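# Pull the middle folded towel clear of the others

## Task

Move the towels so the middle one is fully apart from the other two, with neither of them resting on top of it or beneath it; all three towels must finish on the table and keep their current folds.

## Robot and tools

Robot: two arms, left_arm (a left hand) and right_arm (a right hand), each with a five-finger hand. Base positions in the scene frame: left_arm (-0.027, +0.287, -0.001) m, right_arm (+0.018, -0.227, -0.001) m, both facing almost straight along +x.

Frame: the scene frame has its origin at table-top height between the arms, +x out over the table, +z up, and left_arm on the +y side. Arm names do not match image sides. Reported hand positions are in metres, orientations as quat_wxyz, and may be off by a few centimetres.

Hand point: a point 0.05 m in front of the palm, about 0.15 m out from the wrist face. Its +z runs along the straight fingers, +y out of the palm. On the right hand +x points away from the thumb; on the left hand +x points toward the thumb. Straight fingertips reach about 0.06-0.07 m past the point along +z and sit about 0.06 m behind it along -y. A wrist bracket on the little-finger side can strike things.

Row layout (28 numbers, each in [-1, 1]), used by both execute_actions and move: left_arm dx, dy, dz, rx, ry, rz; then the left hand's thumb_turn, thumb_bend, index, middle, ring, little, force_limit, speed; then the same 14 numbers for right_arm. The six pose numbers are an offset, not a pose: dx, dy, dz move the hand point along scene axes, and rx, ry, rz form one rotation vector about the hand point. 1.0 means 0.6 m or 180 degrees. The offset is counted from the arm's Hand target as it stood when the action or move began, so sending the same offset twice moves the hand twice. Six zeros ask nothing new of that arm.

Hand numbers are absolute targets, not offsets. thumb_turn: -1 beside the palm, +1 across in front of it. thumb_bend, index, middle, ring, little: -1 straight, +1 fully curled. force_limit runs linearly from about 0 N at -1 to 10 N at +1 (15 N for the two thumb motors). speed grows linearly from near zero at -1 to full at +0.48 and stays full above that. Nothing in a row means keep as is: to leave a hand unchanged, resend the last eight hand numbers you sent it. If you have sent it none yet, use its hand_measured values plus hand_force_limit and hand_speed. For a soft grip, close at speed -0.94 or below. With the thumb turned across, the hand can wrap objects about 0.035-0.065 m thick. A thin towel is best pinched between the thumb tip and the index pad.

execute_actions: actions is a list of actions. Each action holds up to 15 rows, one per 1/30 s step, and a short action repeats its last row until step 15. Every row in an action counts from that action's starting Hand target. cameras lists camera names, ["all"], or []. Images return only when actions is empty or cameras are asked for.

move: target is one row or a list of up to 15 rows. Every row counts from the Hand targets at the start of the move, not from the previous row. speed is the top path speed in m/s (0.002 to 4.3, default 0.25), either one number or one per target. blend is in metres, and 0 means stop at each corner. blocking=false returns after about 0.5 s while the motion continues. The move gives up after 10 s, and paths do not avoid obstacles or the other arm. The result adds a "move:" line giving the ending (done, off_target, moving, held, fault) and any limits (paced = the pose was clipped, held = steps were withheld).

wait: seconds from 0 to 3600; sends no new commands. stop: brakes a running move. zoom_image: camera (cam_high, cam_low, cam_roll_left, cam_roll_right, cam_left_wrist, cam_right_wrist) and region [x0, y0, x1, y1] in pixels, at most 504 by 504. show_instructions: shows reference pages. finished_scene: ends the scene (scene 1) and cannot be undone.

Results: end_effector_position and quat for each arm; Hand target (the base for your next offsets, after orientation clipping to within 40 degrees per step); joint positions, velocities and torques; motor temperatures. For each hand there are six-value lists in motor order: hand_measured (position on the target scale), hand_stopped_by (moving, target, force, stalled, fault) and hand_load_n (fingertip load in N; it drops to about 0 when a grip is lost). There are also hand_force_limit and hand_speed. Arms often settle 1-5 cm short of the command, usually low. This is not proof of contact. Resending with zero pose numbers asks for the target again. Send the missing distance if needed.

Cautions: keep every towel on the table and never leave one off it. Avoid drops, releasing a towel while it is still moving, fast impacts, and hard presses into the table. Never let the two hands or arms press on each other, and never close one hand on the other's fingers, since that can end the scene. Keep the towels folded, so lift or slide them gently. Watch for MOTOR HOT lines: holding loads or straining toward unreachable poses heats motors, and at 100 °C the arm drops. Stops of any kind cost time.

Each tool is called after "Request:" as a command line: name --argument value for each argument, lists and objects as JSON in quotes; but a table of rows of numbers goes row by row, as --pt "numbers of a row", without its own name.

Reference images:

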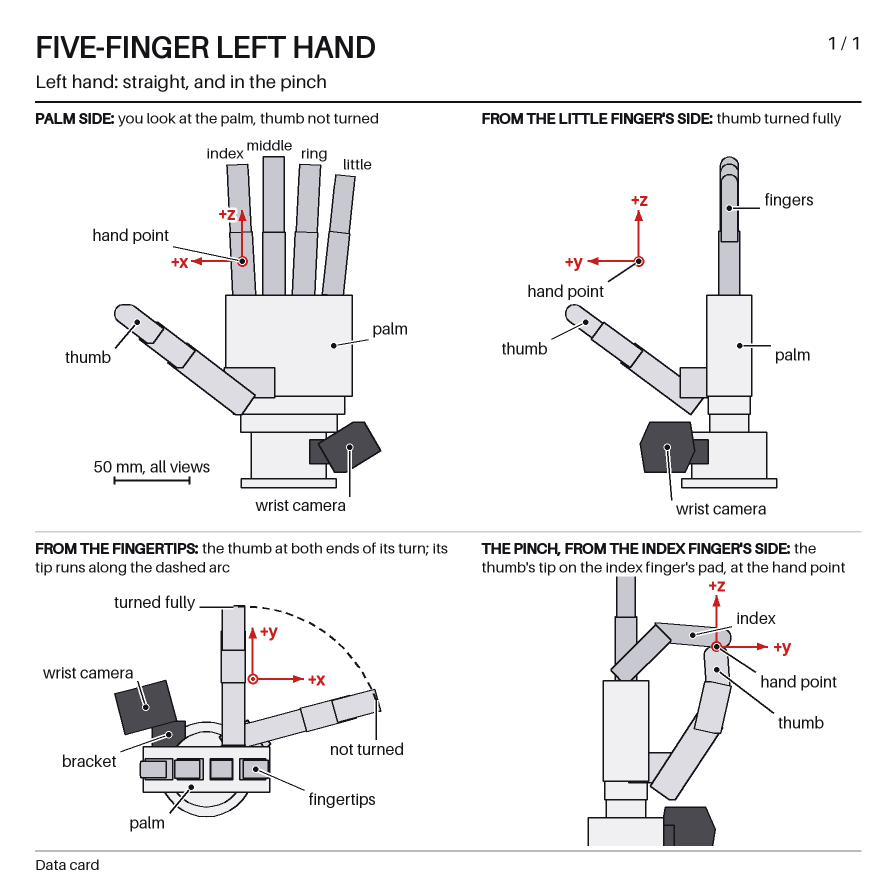

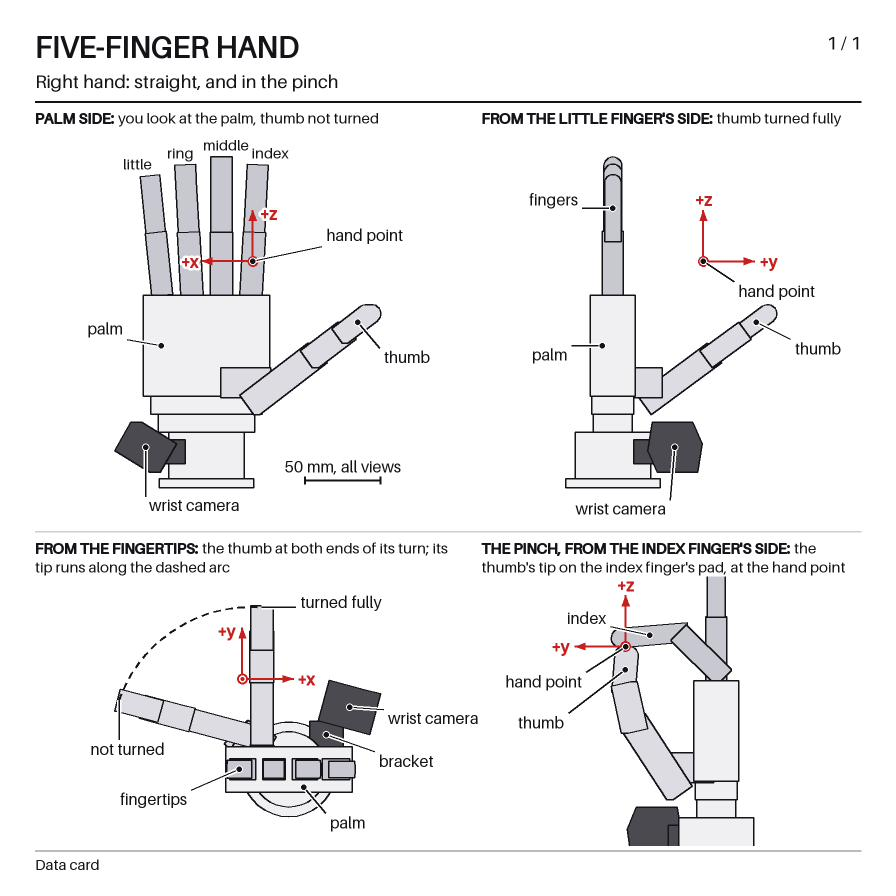

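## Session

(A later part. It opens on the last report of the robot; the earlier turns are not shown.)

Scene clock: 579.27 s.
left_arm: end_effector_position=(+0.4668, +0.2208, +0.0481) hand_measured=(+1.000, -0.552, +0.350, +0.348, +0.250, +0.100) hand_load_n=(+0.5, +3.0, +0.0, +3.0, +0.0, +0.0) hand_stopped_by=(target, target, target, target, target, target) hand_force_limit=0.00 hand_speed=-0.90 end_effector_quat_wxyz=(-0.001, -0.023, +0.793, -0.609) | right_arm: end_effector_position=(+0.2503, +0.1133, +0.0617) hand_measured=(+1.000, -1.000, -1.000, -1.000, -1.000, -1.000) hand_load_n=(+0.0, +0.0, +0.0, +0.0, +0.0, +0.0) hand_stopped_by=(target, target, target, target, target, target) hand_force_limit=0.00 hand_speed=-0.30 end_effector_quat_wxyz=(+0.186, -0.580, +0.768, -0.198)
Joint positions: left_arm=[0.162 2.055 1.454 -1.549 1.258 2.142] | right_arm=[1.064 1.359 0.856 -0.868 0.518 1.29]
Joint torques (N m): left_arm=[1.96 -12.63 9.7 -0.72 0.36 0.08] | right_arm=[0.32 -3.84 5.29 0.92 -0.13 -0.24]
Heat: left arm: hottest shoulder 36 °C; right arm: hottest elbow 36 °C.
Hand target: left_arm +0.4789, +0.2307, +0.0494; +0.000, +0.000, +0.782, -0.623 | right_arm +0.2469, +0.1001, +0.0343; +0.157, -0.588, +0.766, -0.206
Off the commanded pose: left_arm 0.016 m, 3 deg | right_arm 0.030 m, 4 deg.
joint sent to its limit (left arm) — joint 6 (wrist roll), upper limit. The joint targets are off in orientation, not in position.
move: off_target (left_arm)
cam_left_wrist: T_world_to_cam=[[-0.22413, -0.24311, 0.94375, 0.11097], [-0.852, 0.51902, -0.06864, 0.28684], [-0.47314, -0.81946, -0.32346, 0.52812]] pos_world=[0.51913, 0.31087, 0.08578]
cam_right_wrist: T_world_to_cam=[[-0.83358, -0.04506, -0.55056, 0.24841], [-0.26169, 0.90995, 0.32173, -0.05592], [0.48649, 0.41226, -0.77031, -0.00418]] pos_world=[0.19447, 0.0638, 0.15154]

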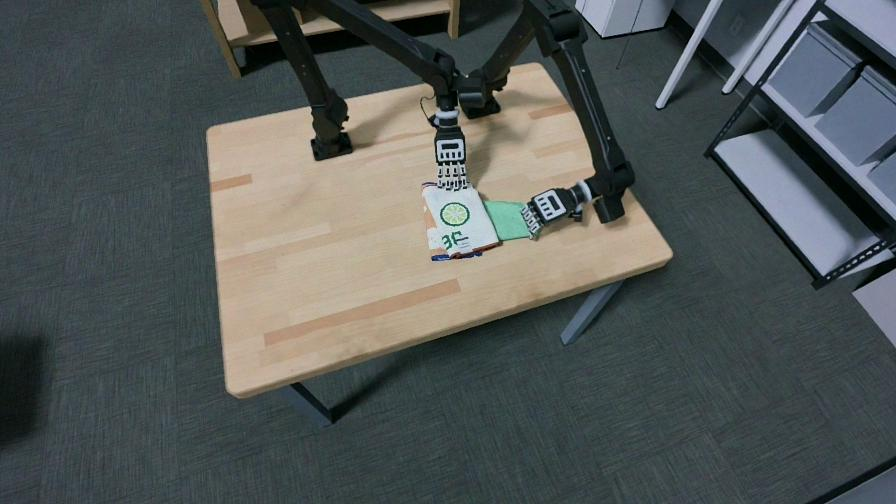

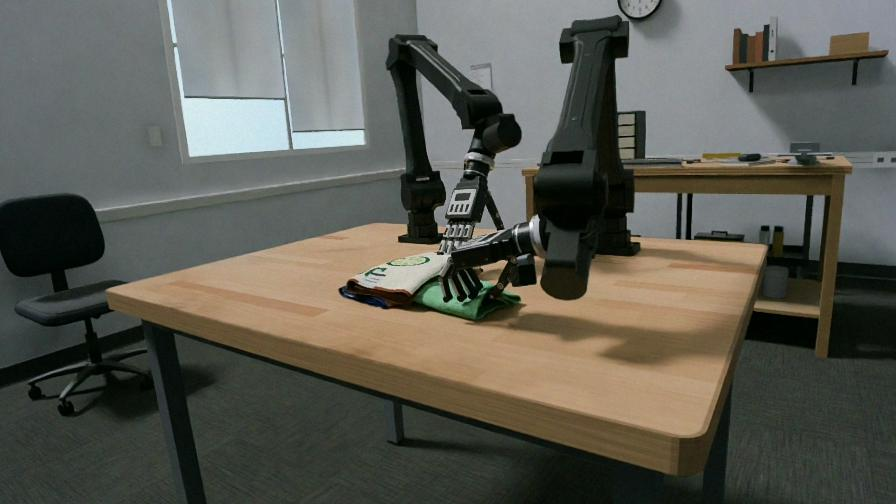

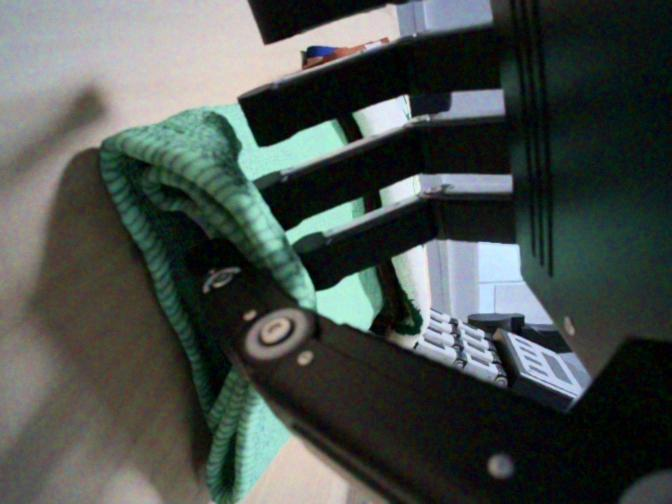

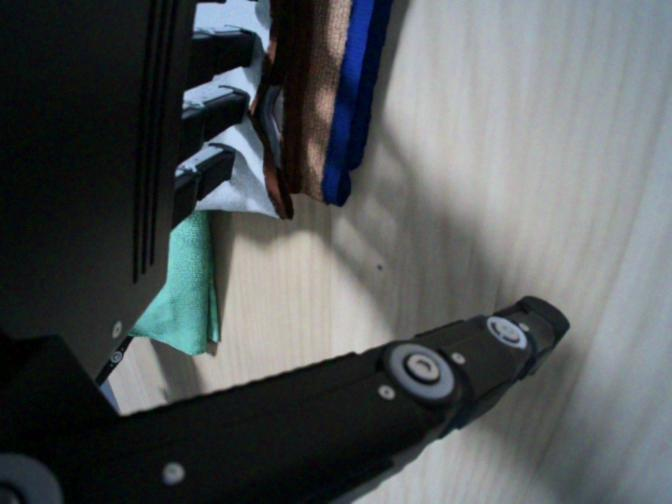

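Request:
move --pt "0.07 0.08 0.01 0 0 0.08 1 -0.55 0.35 0.35 0.25 0.1 0 -0.9 0 0 0 0 0 0 1 -1 -1 -1 -1 -1 0 -0.3" --pt "0.16 0.18 0.01 0 0 0.09 1 -0.55 0.35 0.35 0.25 0.1 0 -0.9 0 0 0 0 0 0 1 -1 -1 -1 -1 -1 0 -0.3" --cameras '["cam_high","cam_low","cam_left_wrist"]' --speed 0.06 --blend '[0.03,0]'

Request:
zoom_image --camera "cam_low" --region '[320, 200, 620, 380]'

Request:
zoom_image --camera "cam_high" --region '[400, 150, 600, 290]'

Scene clock: 598.87 s.
left_arm: end_effector_position=(+0.5655, +0.3282, +0.0539) hand_measured=(+1.000, -0.552, +0.350, +0.348, +0.250, +0.100) hand_load_n=(+0.5, +2.5, +0.0, +2.0, +0.0, +0.0) hand_stopped_by=(target, target, target, target, target, target) hand_force_limit=0.00 hand_speed=-0.90 end_effector_quat_wxyz=(+0.078, -0.115, +0.773, -0.619) | right_arm: end_effector_position=(+0.2504, +0.1132, +0.0617) hand_measured=(+1.000, -1.000, -1.000, -1.000, -1.000, -1.000) hand_load_n=(+0.0, +0.0, +0.0, +0.5, +0.0, +0.0) hand_stopped_by=(target, target, target, target, target, target) hand_force_limit=0.00 hand_speed=-0.30 end_effector_quat_wxyz=(+0.186, -0.580, +0.768, -0.199)
Joint positions: left_arm=[0.324 2.211 1.752 -1.499 1.33 1.946] | right_arm=[1.063 1.359 0.856 -0.868 0.518 1.29]
Joint torques (N m): left_arm=[1.73 -14.97 10.76 -0.43 0.5 0.05] | right_arm=[0.5 -3.96 5.26 0.95 -0.14 -0.25]
Heat: left arm: hottest shoulder 35 °C; right arm: hottest elbow 36 °C.
Hand target: left_arm +0.5750, +0.3388, +0.0553; +0.088, -0.110, +0.774, -0.617 | right_arm +0.2469, +0.1002, +0.0344; +0.157, -0.588, +0.766, -0.205
Off the commanded pose: left_arm 0.014 m, 1 deg | right_arm 0.031 m, 4 deg.
move: off_target (left_arm)
cam_left_wrist: T_world_to_cam=[[-0.17528, -0.25708, 0.95036, 0.13041], [-0.95023, 0.2967, -0.095, 0.44553], [-0.25755, -0.91972, -0.29629, 0.57428]] pos_world=[0.59412, 0.42952, 0.08855]

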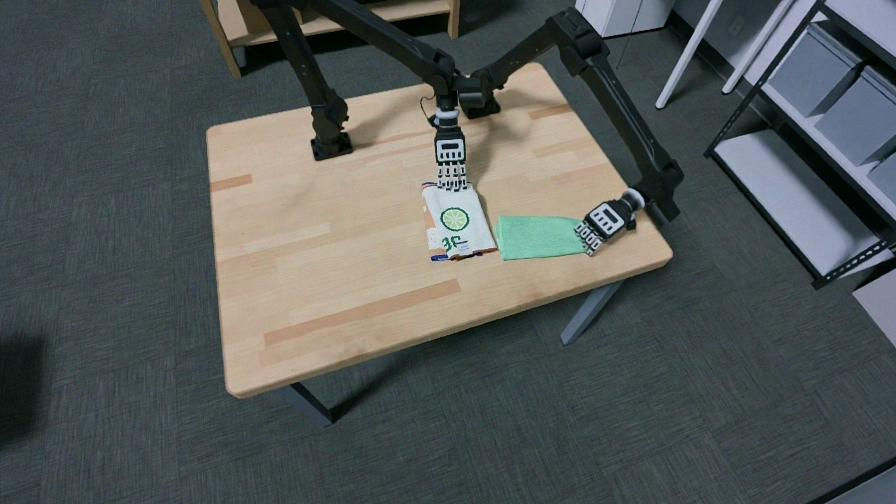

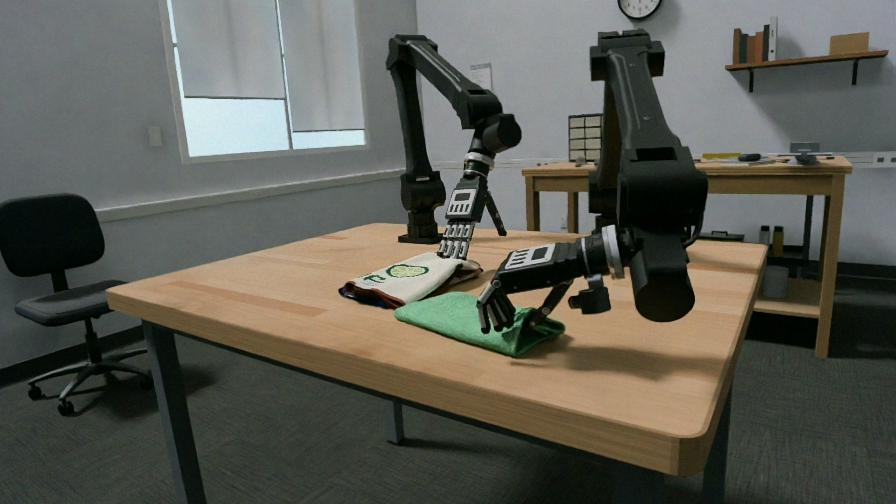

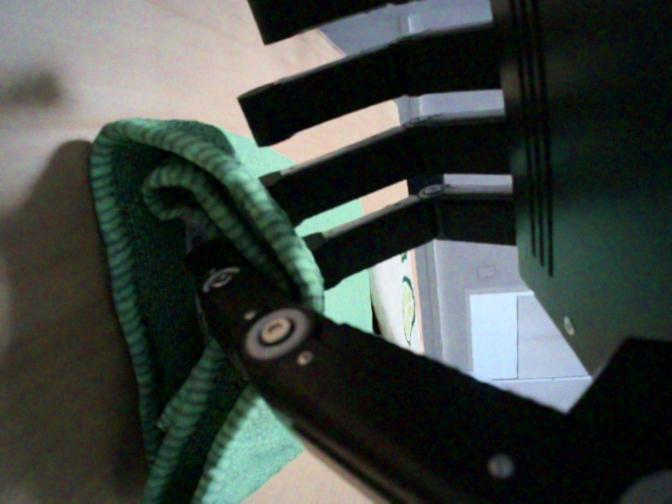

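Scaled by 1.680 from the camera's image (finer frame: 1280x720).

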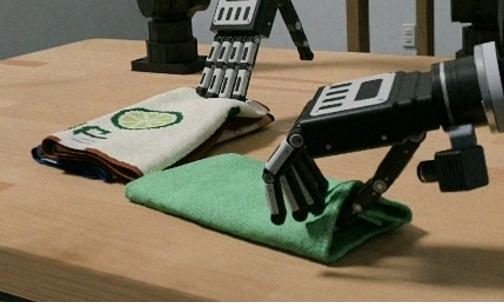

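Scaled by 2.520 from the camera's image (finer frame: 1280x720).

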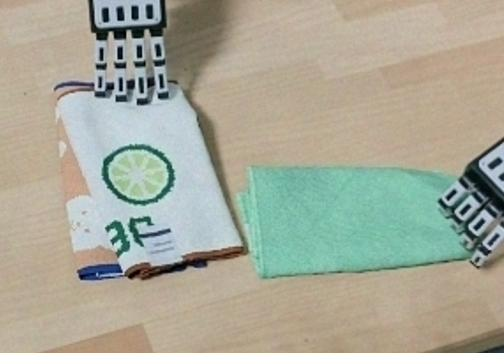

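Request:
move --pt "0.01 0.05 0.0 0 0 0 1 -0.55 0.35 0.35 0.25 0.1 0 -0.9 0 0 0 0 0 0 1 -1 -1 -1 -1 -1 0 -0.3" --pt "0.01 0.05 -0.03 0 0 0 1 -0.55 0.35 0.35 0.25 0.1 0 -0.9 0 0 0.02 0 0 0 1 -1 -1 -1 -1 -1 0 -0.3" --cameras '["cam_high","cam_low","cam_left_wrist"]' --speed 0.05

Request:
zoom_image --camera "cam_low" --region '[320, 200, 620, 380]'

Request:
zoom_image --camera "cam_high" --region '[400, 150, 600, 290]'

Scene clock: 609.23 s.
left_arm: end_effector_position=(+0.5722, +0.3590, +0.0452) hand_measured=(+1.000, -0.552, +0.350, +0.348, +0.250, +0.100) hand_load_n=(+0.5, +3.0, +0.0, +2.0, +0.0, +0.0) hand_stopped_by=(target, target, target, target, target, target) hand_force_limit=0.00 hand_speed=-0.90 end_effector_quat_wxyz=(+0.075, -0.118, +0.772, -0.621) | right_arm: end_effector_position=(+0.2498, +0.1121, +0.0614) hand_measured=(+1.000, -1.000, -1.000, -1.000, -1.000, -1.000) hand_load_n=(+0.0, +0.0, +0.0, +0.5, +0.0, +0.0) hand_stopped_by=(target, target, target, target, target, target) hand_force_limit=0.00 hand_speed=-0.30 end_effector_quat_wxyz=(+0.184, -0.581, +0.767, -0.199)
Joint positions: left_arm=[0.366 2.302 1.878 -1.687 1.313 2.095] | right_arm=[1.063 1.359 0.856 -0.872 0.518 1.289]
Joint torques (N m): left_arm=[1.73 -15.09 9.95 0.4 0.41 0.09] | right_arm=[0.44 -4.95 6.74 -0.32 -0.14 -0.25]
Heat: left arm: hottest shoulder 36 °C; right arm: hottest elbow 36 °C.
Hand target: left_arm +0.5810, +0.3688, +0.0374; +0.088, -0.110, +0.774, -0.617 | right_arm +0.2469, +0.1002, +0.0464; +0.157, -0.588, +0.766, -0.205
Off the commanded pose: left_arm 0.015 m, 2 deg | right_arm 0.019 m, 3 deg.
move: off_target (left_arm, right_arm)
cam_left_wrist: T_world_to_cam=[[-0.16762, -0.25298, 0.95284, 0.14169], [-0.95143, 0.29467, -0.08914, 0.443], [-0.25822, -0.9215, -0.29009, 0.60249]] pos_world=[0.60081, 0.46051, 0.07926]

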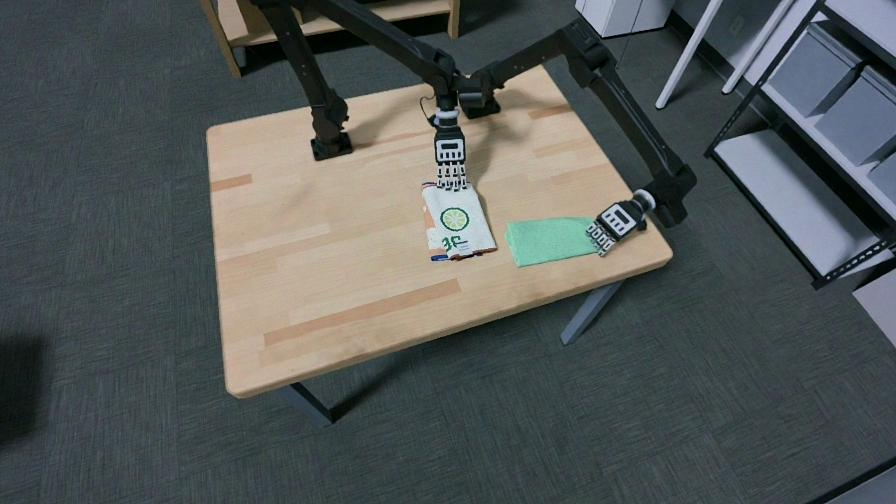

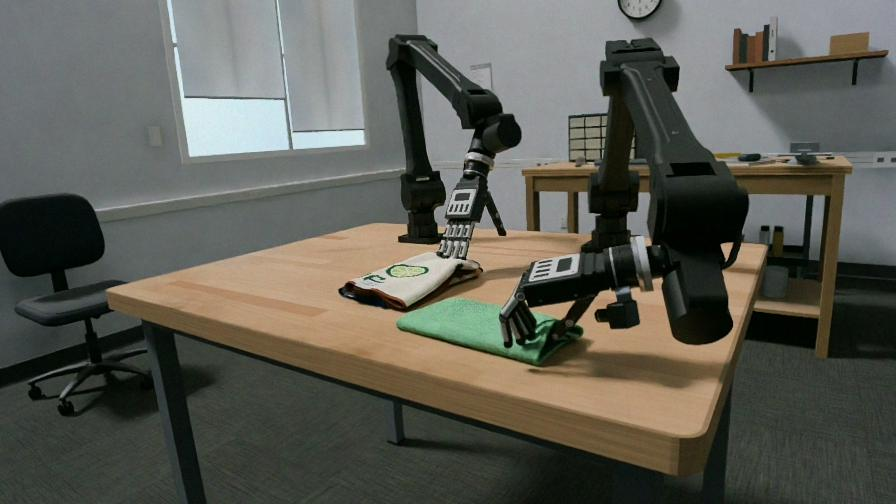

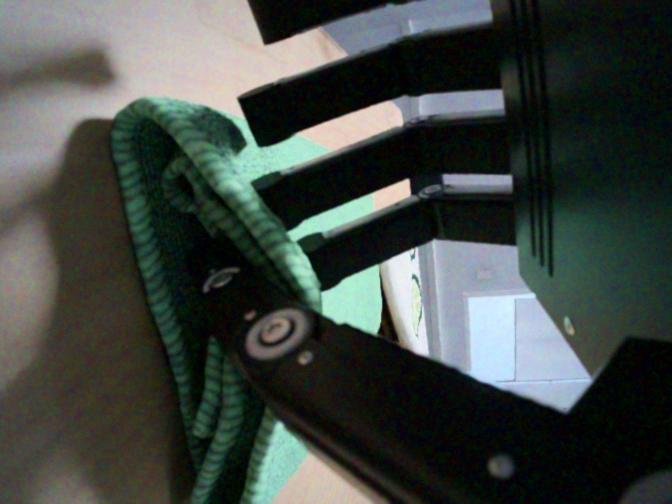

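Scaled by 1.680 from the camera's image (finer frame: 1280x720).

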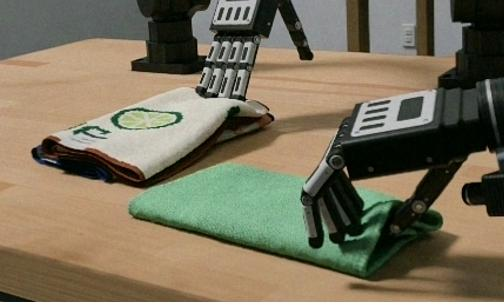

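Scaled by 2.520 from the camera's image (finer frame: 1280x720).

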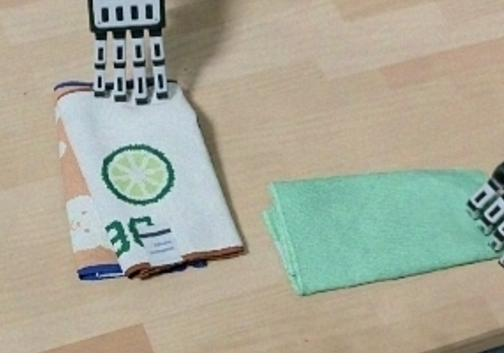

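Request:
move --pt "0.0 0.0 -0.015 0 0 0 1 -0.55 0.35 0.35 0.25 0.1 0 -0.9 0 0 0.03 0 0 0 1 -1 -1 -1 -1 -1 0 -0.3" --pt "0.0 0.0 -0.012 0 0 0 1 -0.7 -0.1 -0.1 -0.1 -0.1 0 -0.75 0 0 0.09 0 0 0 1 -1 -1 -1 -1 -1 0 -0.3" --cameras '["cam_high","cam_low","cam_left_wrist"]' --speed 0.04

Request:
zoom_image --camera "cam_low" --region '[320, 200, 620, 380]'

Request:
zoom_image --camera "cam_left_wrist" --region '[60, 0, 560, 504]'

Scene clock: 620.67 s.
left_arm: end_effector_position=(+0.5736, +0.3658, +0.0413) hand_measured=(+1.000, -0.700, -0.100, -0.100, -0.100, -0.100) hand_load_n=(+0.0, +0.0, +0.0, -0.5, -0.5, +0.0) hand_stopped_by=(target, target, target, target, target, target) hand_force_limit=0.00 hand_speed=-0.75 end_effector_quat_wxyz=(+0.083, -0.118, +0.771, -0.620) | right_arm: end_effector_position=(+0.2349, +0.0891, +0.0824) hand_measured=(+1.000, -1.000, -1.000, -1.000, -1.000, -1.000) hand_load_n=(+0.0, +0.0, +0.0, +0.0, +0.0, +0.0) hand_stopped_by=(target, target, target, target, target, target) hand_force_limit=0.00 hand_speed=-0.30 end_effector_quat_wxyz=(+0.143, -0.593, +0.763, -0.212)
Joint positions: left_arm=[0.376 2.307 1.878 -1.673 1.316 2.097] | right_arm=[1.063 1.315 0.891 -1.04 0.508 1.288]
Joint torques (N m): left_arm=[0.79 -14.86 9.68 0.34 0.34 0.07] | right_arm=[0.32 -6.77 11.04 -0.17 0.24 -0.25]
Heat: left arm: hottest shoulder 36 °C; right arm: hottest elbow 37 °C.
Hand target: left_arm +0.5810, +0.3688, +0.0303; +0.088, -0.110, +0.774, -0.617 | right_arm +0.2469, +0.1001, +0.1003; +0.157, -0.588, +0.766, -0.206
Off the commanded pose: left_arm 0.014 m, 1 deg | right_arm 0.024 m, 2 deg.
move: off_target (left_arm, right_arm); target 2's new numbers were sent with left_arm's hand 0.017 m and 1 deg from that target
cam_left_wrist: T_world_to_cam=[[-0.17541, -0.25682, 0.95041, 0.15345], [-0.95362, 0.28419, -0.09921, 0.44754], [-0.24462, -0.92373, -0.29476, 0.60114]] pos_world=[0.60075, 0.46751, 0.07575]

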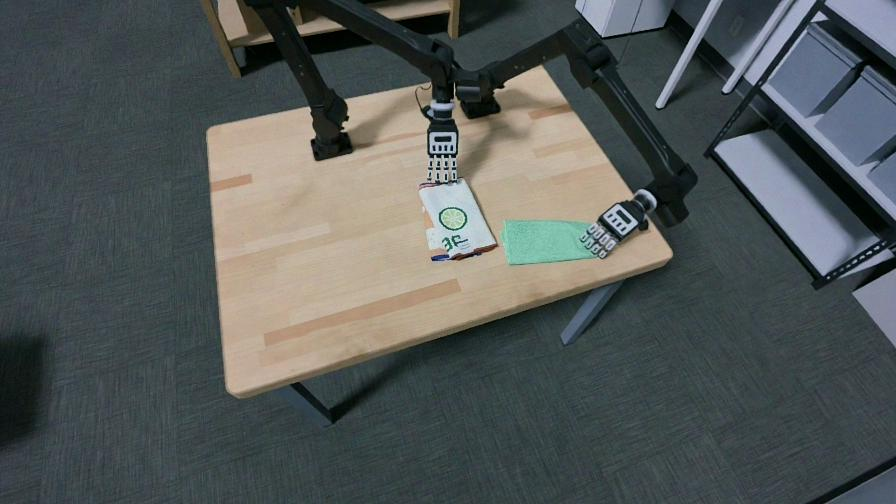

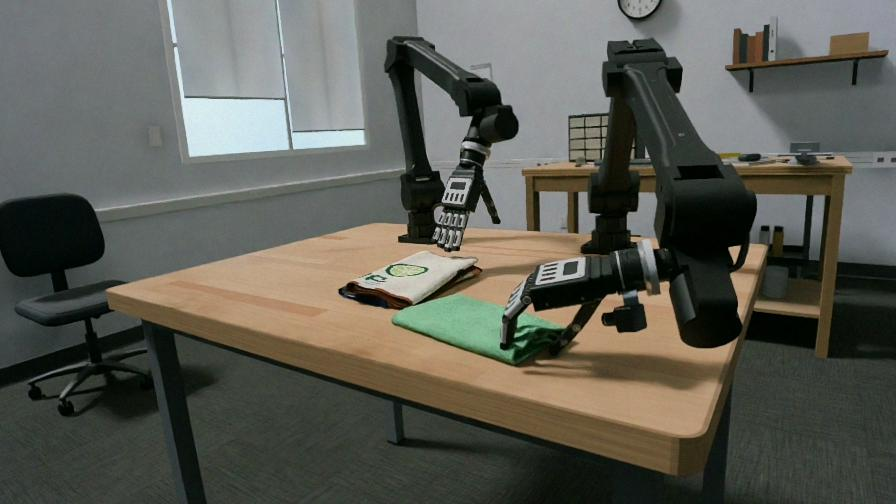

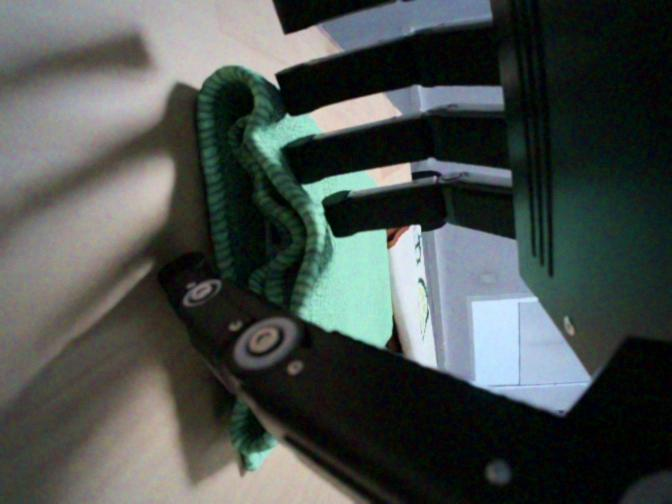

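Scaled by 1.680 from the camera's image (finer frame: 1280x720).

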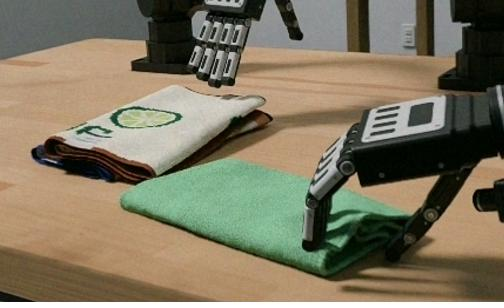

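Scaled by 1.000.

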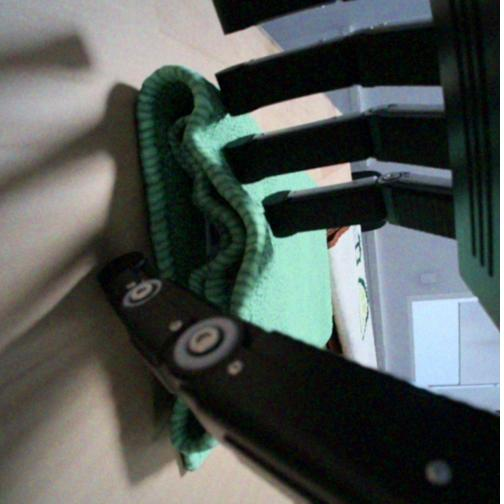

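Request:
move --pt "0.0 0.01 0.06 0 0 0 1 -0.7 -0.1 -0.1 -0.1 -0.1 0 -0.75 0 0 0.06 0 0 0 1 -1 -1 -1 -1 -1 0 -0.3" --pt "0.0 0.03 0.2 0 0 0 1 -0.7 -0.1 -0.1 -0.1 -0.1 0 -0.75 0 0 0.10 0 0 0 1 -1 -1 -1 -1 -1 0 -0.3" --cameras '["all"]' --speed 0.08 --blend '[0.02,0]'

Request:
zoom_image --camera "cam_low" --region '[320, 200, 620, 380]'

Request:
zoom_image --camera "cam_high" --region '[400, 150, 620, 290]'

Request:
zoom_image --camera "cam_roll_left" --region '[300, 220, 560, 340]'

Scene clock: 631.97 s.
left_arm: end_effector_position=(+0.5754, +0.3768, +0.1289) hand_measured=(+1.000, -0.700, -0.100, -0.100, -0.100, -0.100) hand_load_n=(+0.0, +0.0, +0.0, +0.0, +0.0, +0.0) hand_stopped_by=(target, target, target, target, target, target) hand_force_limit=0.00 hand_speed=-0.75 end_effector_quat_wxyz=(+0.095, -0.134, +0.777, -0.607) | right_arm: end_effector_position=(+0.2356, +0.0904, +0.1392) hand_measured=(+1.000, -1.000, -1.000, -1.000, -1.000, -1.000) hand_load_n=(+0.0, +0.0, +0.0, +0.0, +0.0, +0.0) hand_stopped_by=(target, target, target, target, target, target) hand_force_limit=0.00 hand_speed=-0.30 end_effector_quat_wxyz=(+0.141, -0.594, +0.763, -0.213)
Joint positions: left_arm=[0.39 2.178 1.917 -1.697 1.303 1.956] | right_arm=[1.063 1.268 1.008 -1.21 0.508 1.288]
Joint torques (N m): left_arm=[1.67 -17.55 11.28 -0.53 0.52 -0.13] | right_arm=[0.32 -6.53 11.77 -0.14 0.25 -0.26]
Motor temperatures (°C): left_arm=[24 36 37 26 28 27] | right_arm=[28 29 38 24 26 27]
Heat: left arm: hottest elbow 37 °C; right arm: hottest elbow 38 °C.
Hand target: left_arm +0.5810, +0.3868, +0.1502; +0.088, -0.110, +0.774, -0.617 | right_arm +0.2469, +0.1001, +0.1603; +0.157, -0.588, +0.766, -0.206
Off the commanded pose: left_arm 0.024 m, 3 deg | right_arm 0.026 m, 2 deg.
joint sent to its limit (left arm) — joint 4 (wrist pitch), lower limit. The joint targets are off in orientation, not in position.
move: off_target (left_arm, right_arm); blend cut to 0.0182 m at target 1
cam_left_wrist: T_world_to_cam=[[-0.15992, -0.29049, 0.94342, 0.07793], [-0.96481, 0.24807, -0.08716, 0.47335], [-0.20872, -0.92416, -0.31994, 0.6203]] pos_world=[0.59862, 0.47847, 0.1662]
cam_right_wrist: T_world_to_cam=[[-0.86293, -0.09036, -0.49719, 0.28142], [-0.24743, 0.93342, 0.2598, -0.06074], [0.44061, 0.34721, -0.82783, 0.09672]] pos_world=[0.1852, 0.04854, 0.23577]

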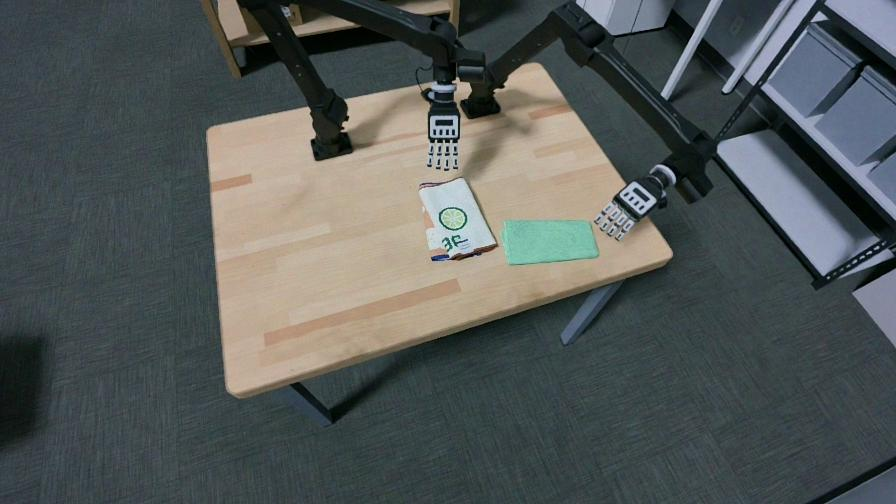

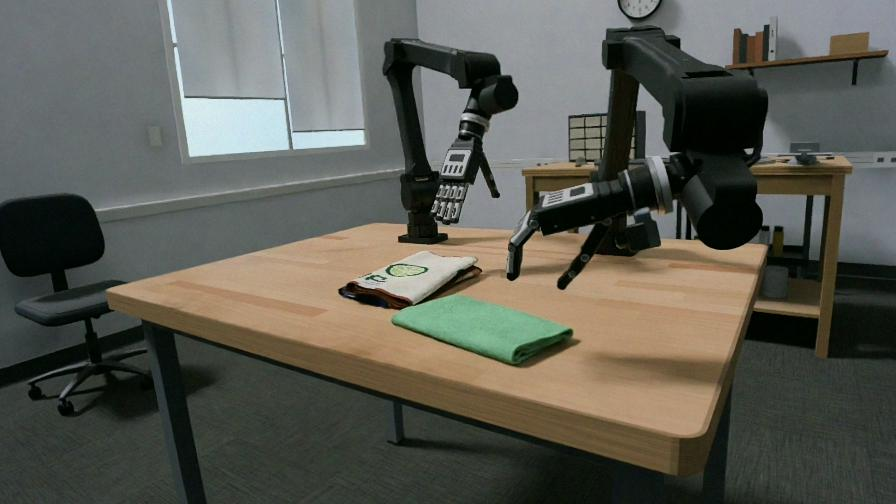

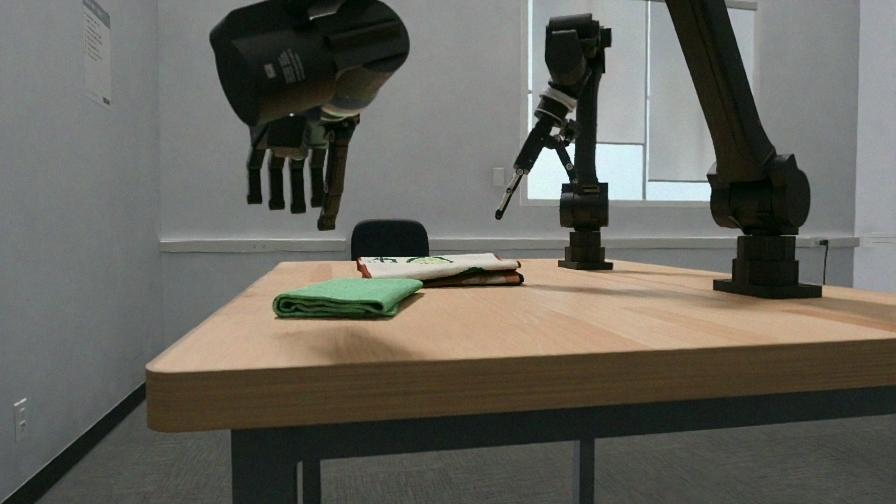

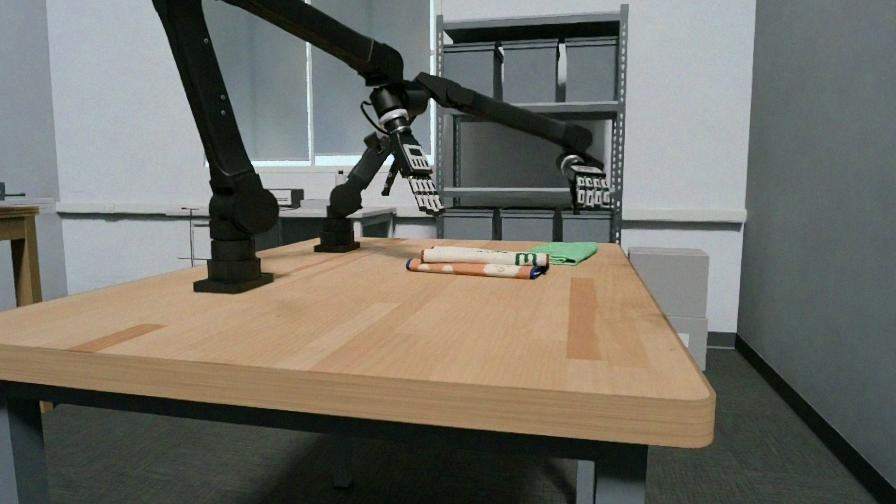

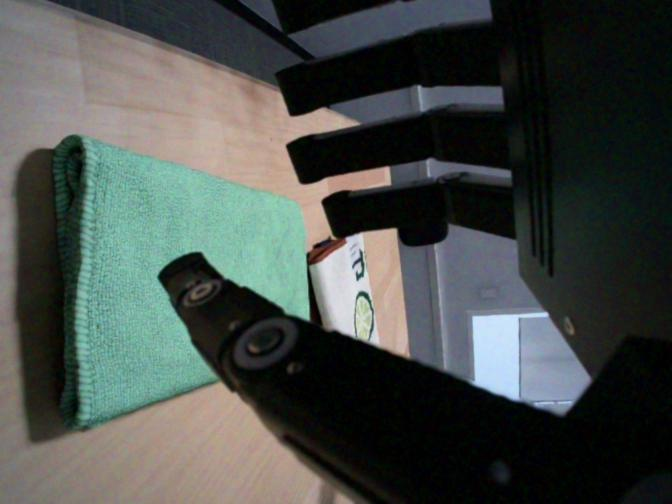

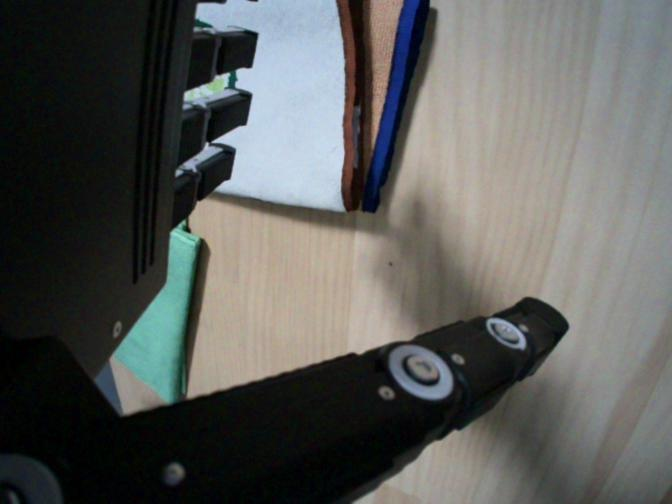

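Scaled by 1.680 from the camera's image (finer frame: 1280x720).

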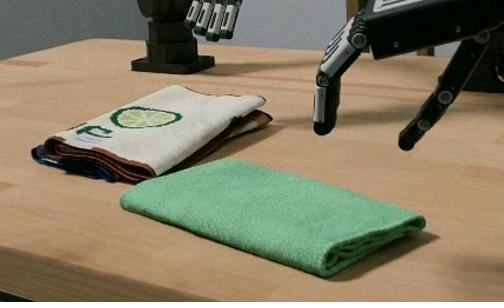

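Scaled by 2.291 from the camera's image (finer frame: 1280x720).

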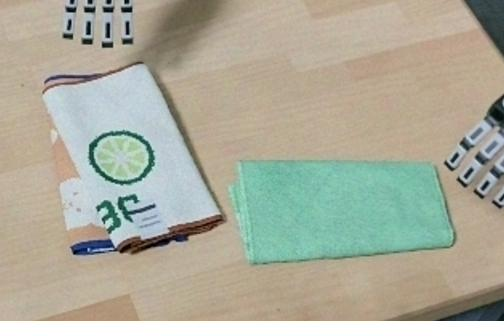

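Scaled by 1.938 from the camera's image (finer frame: 1280x720).

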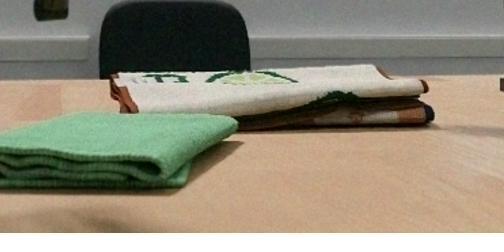

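Request:
finished_scene

The scene is finished: the task was done.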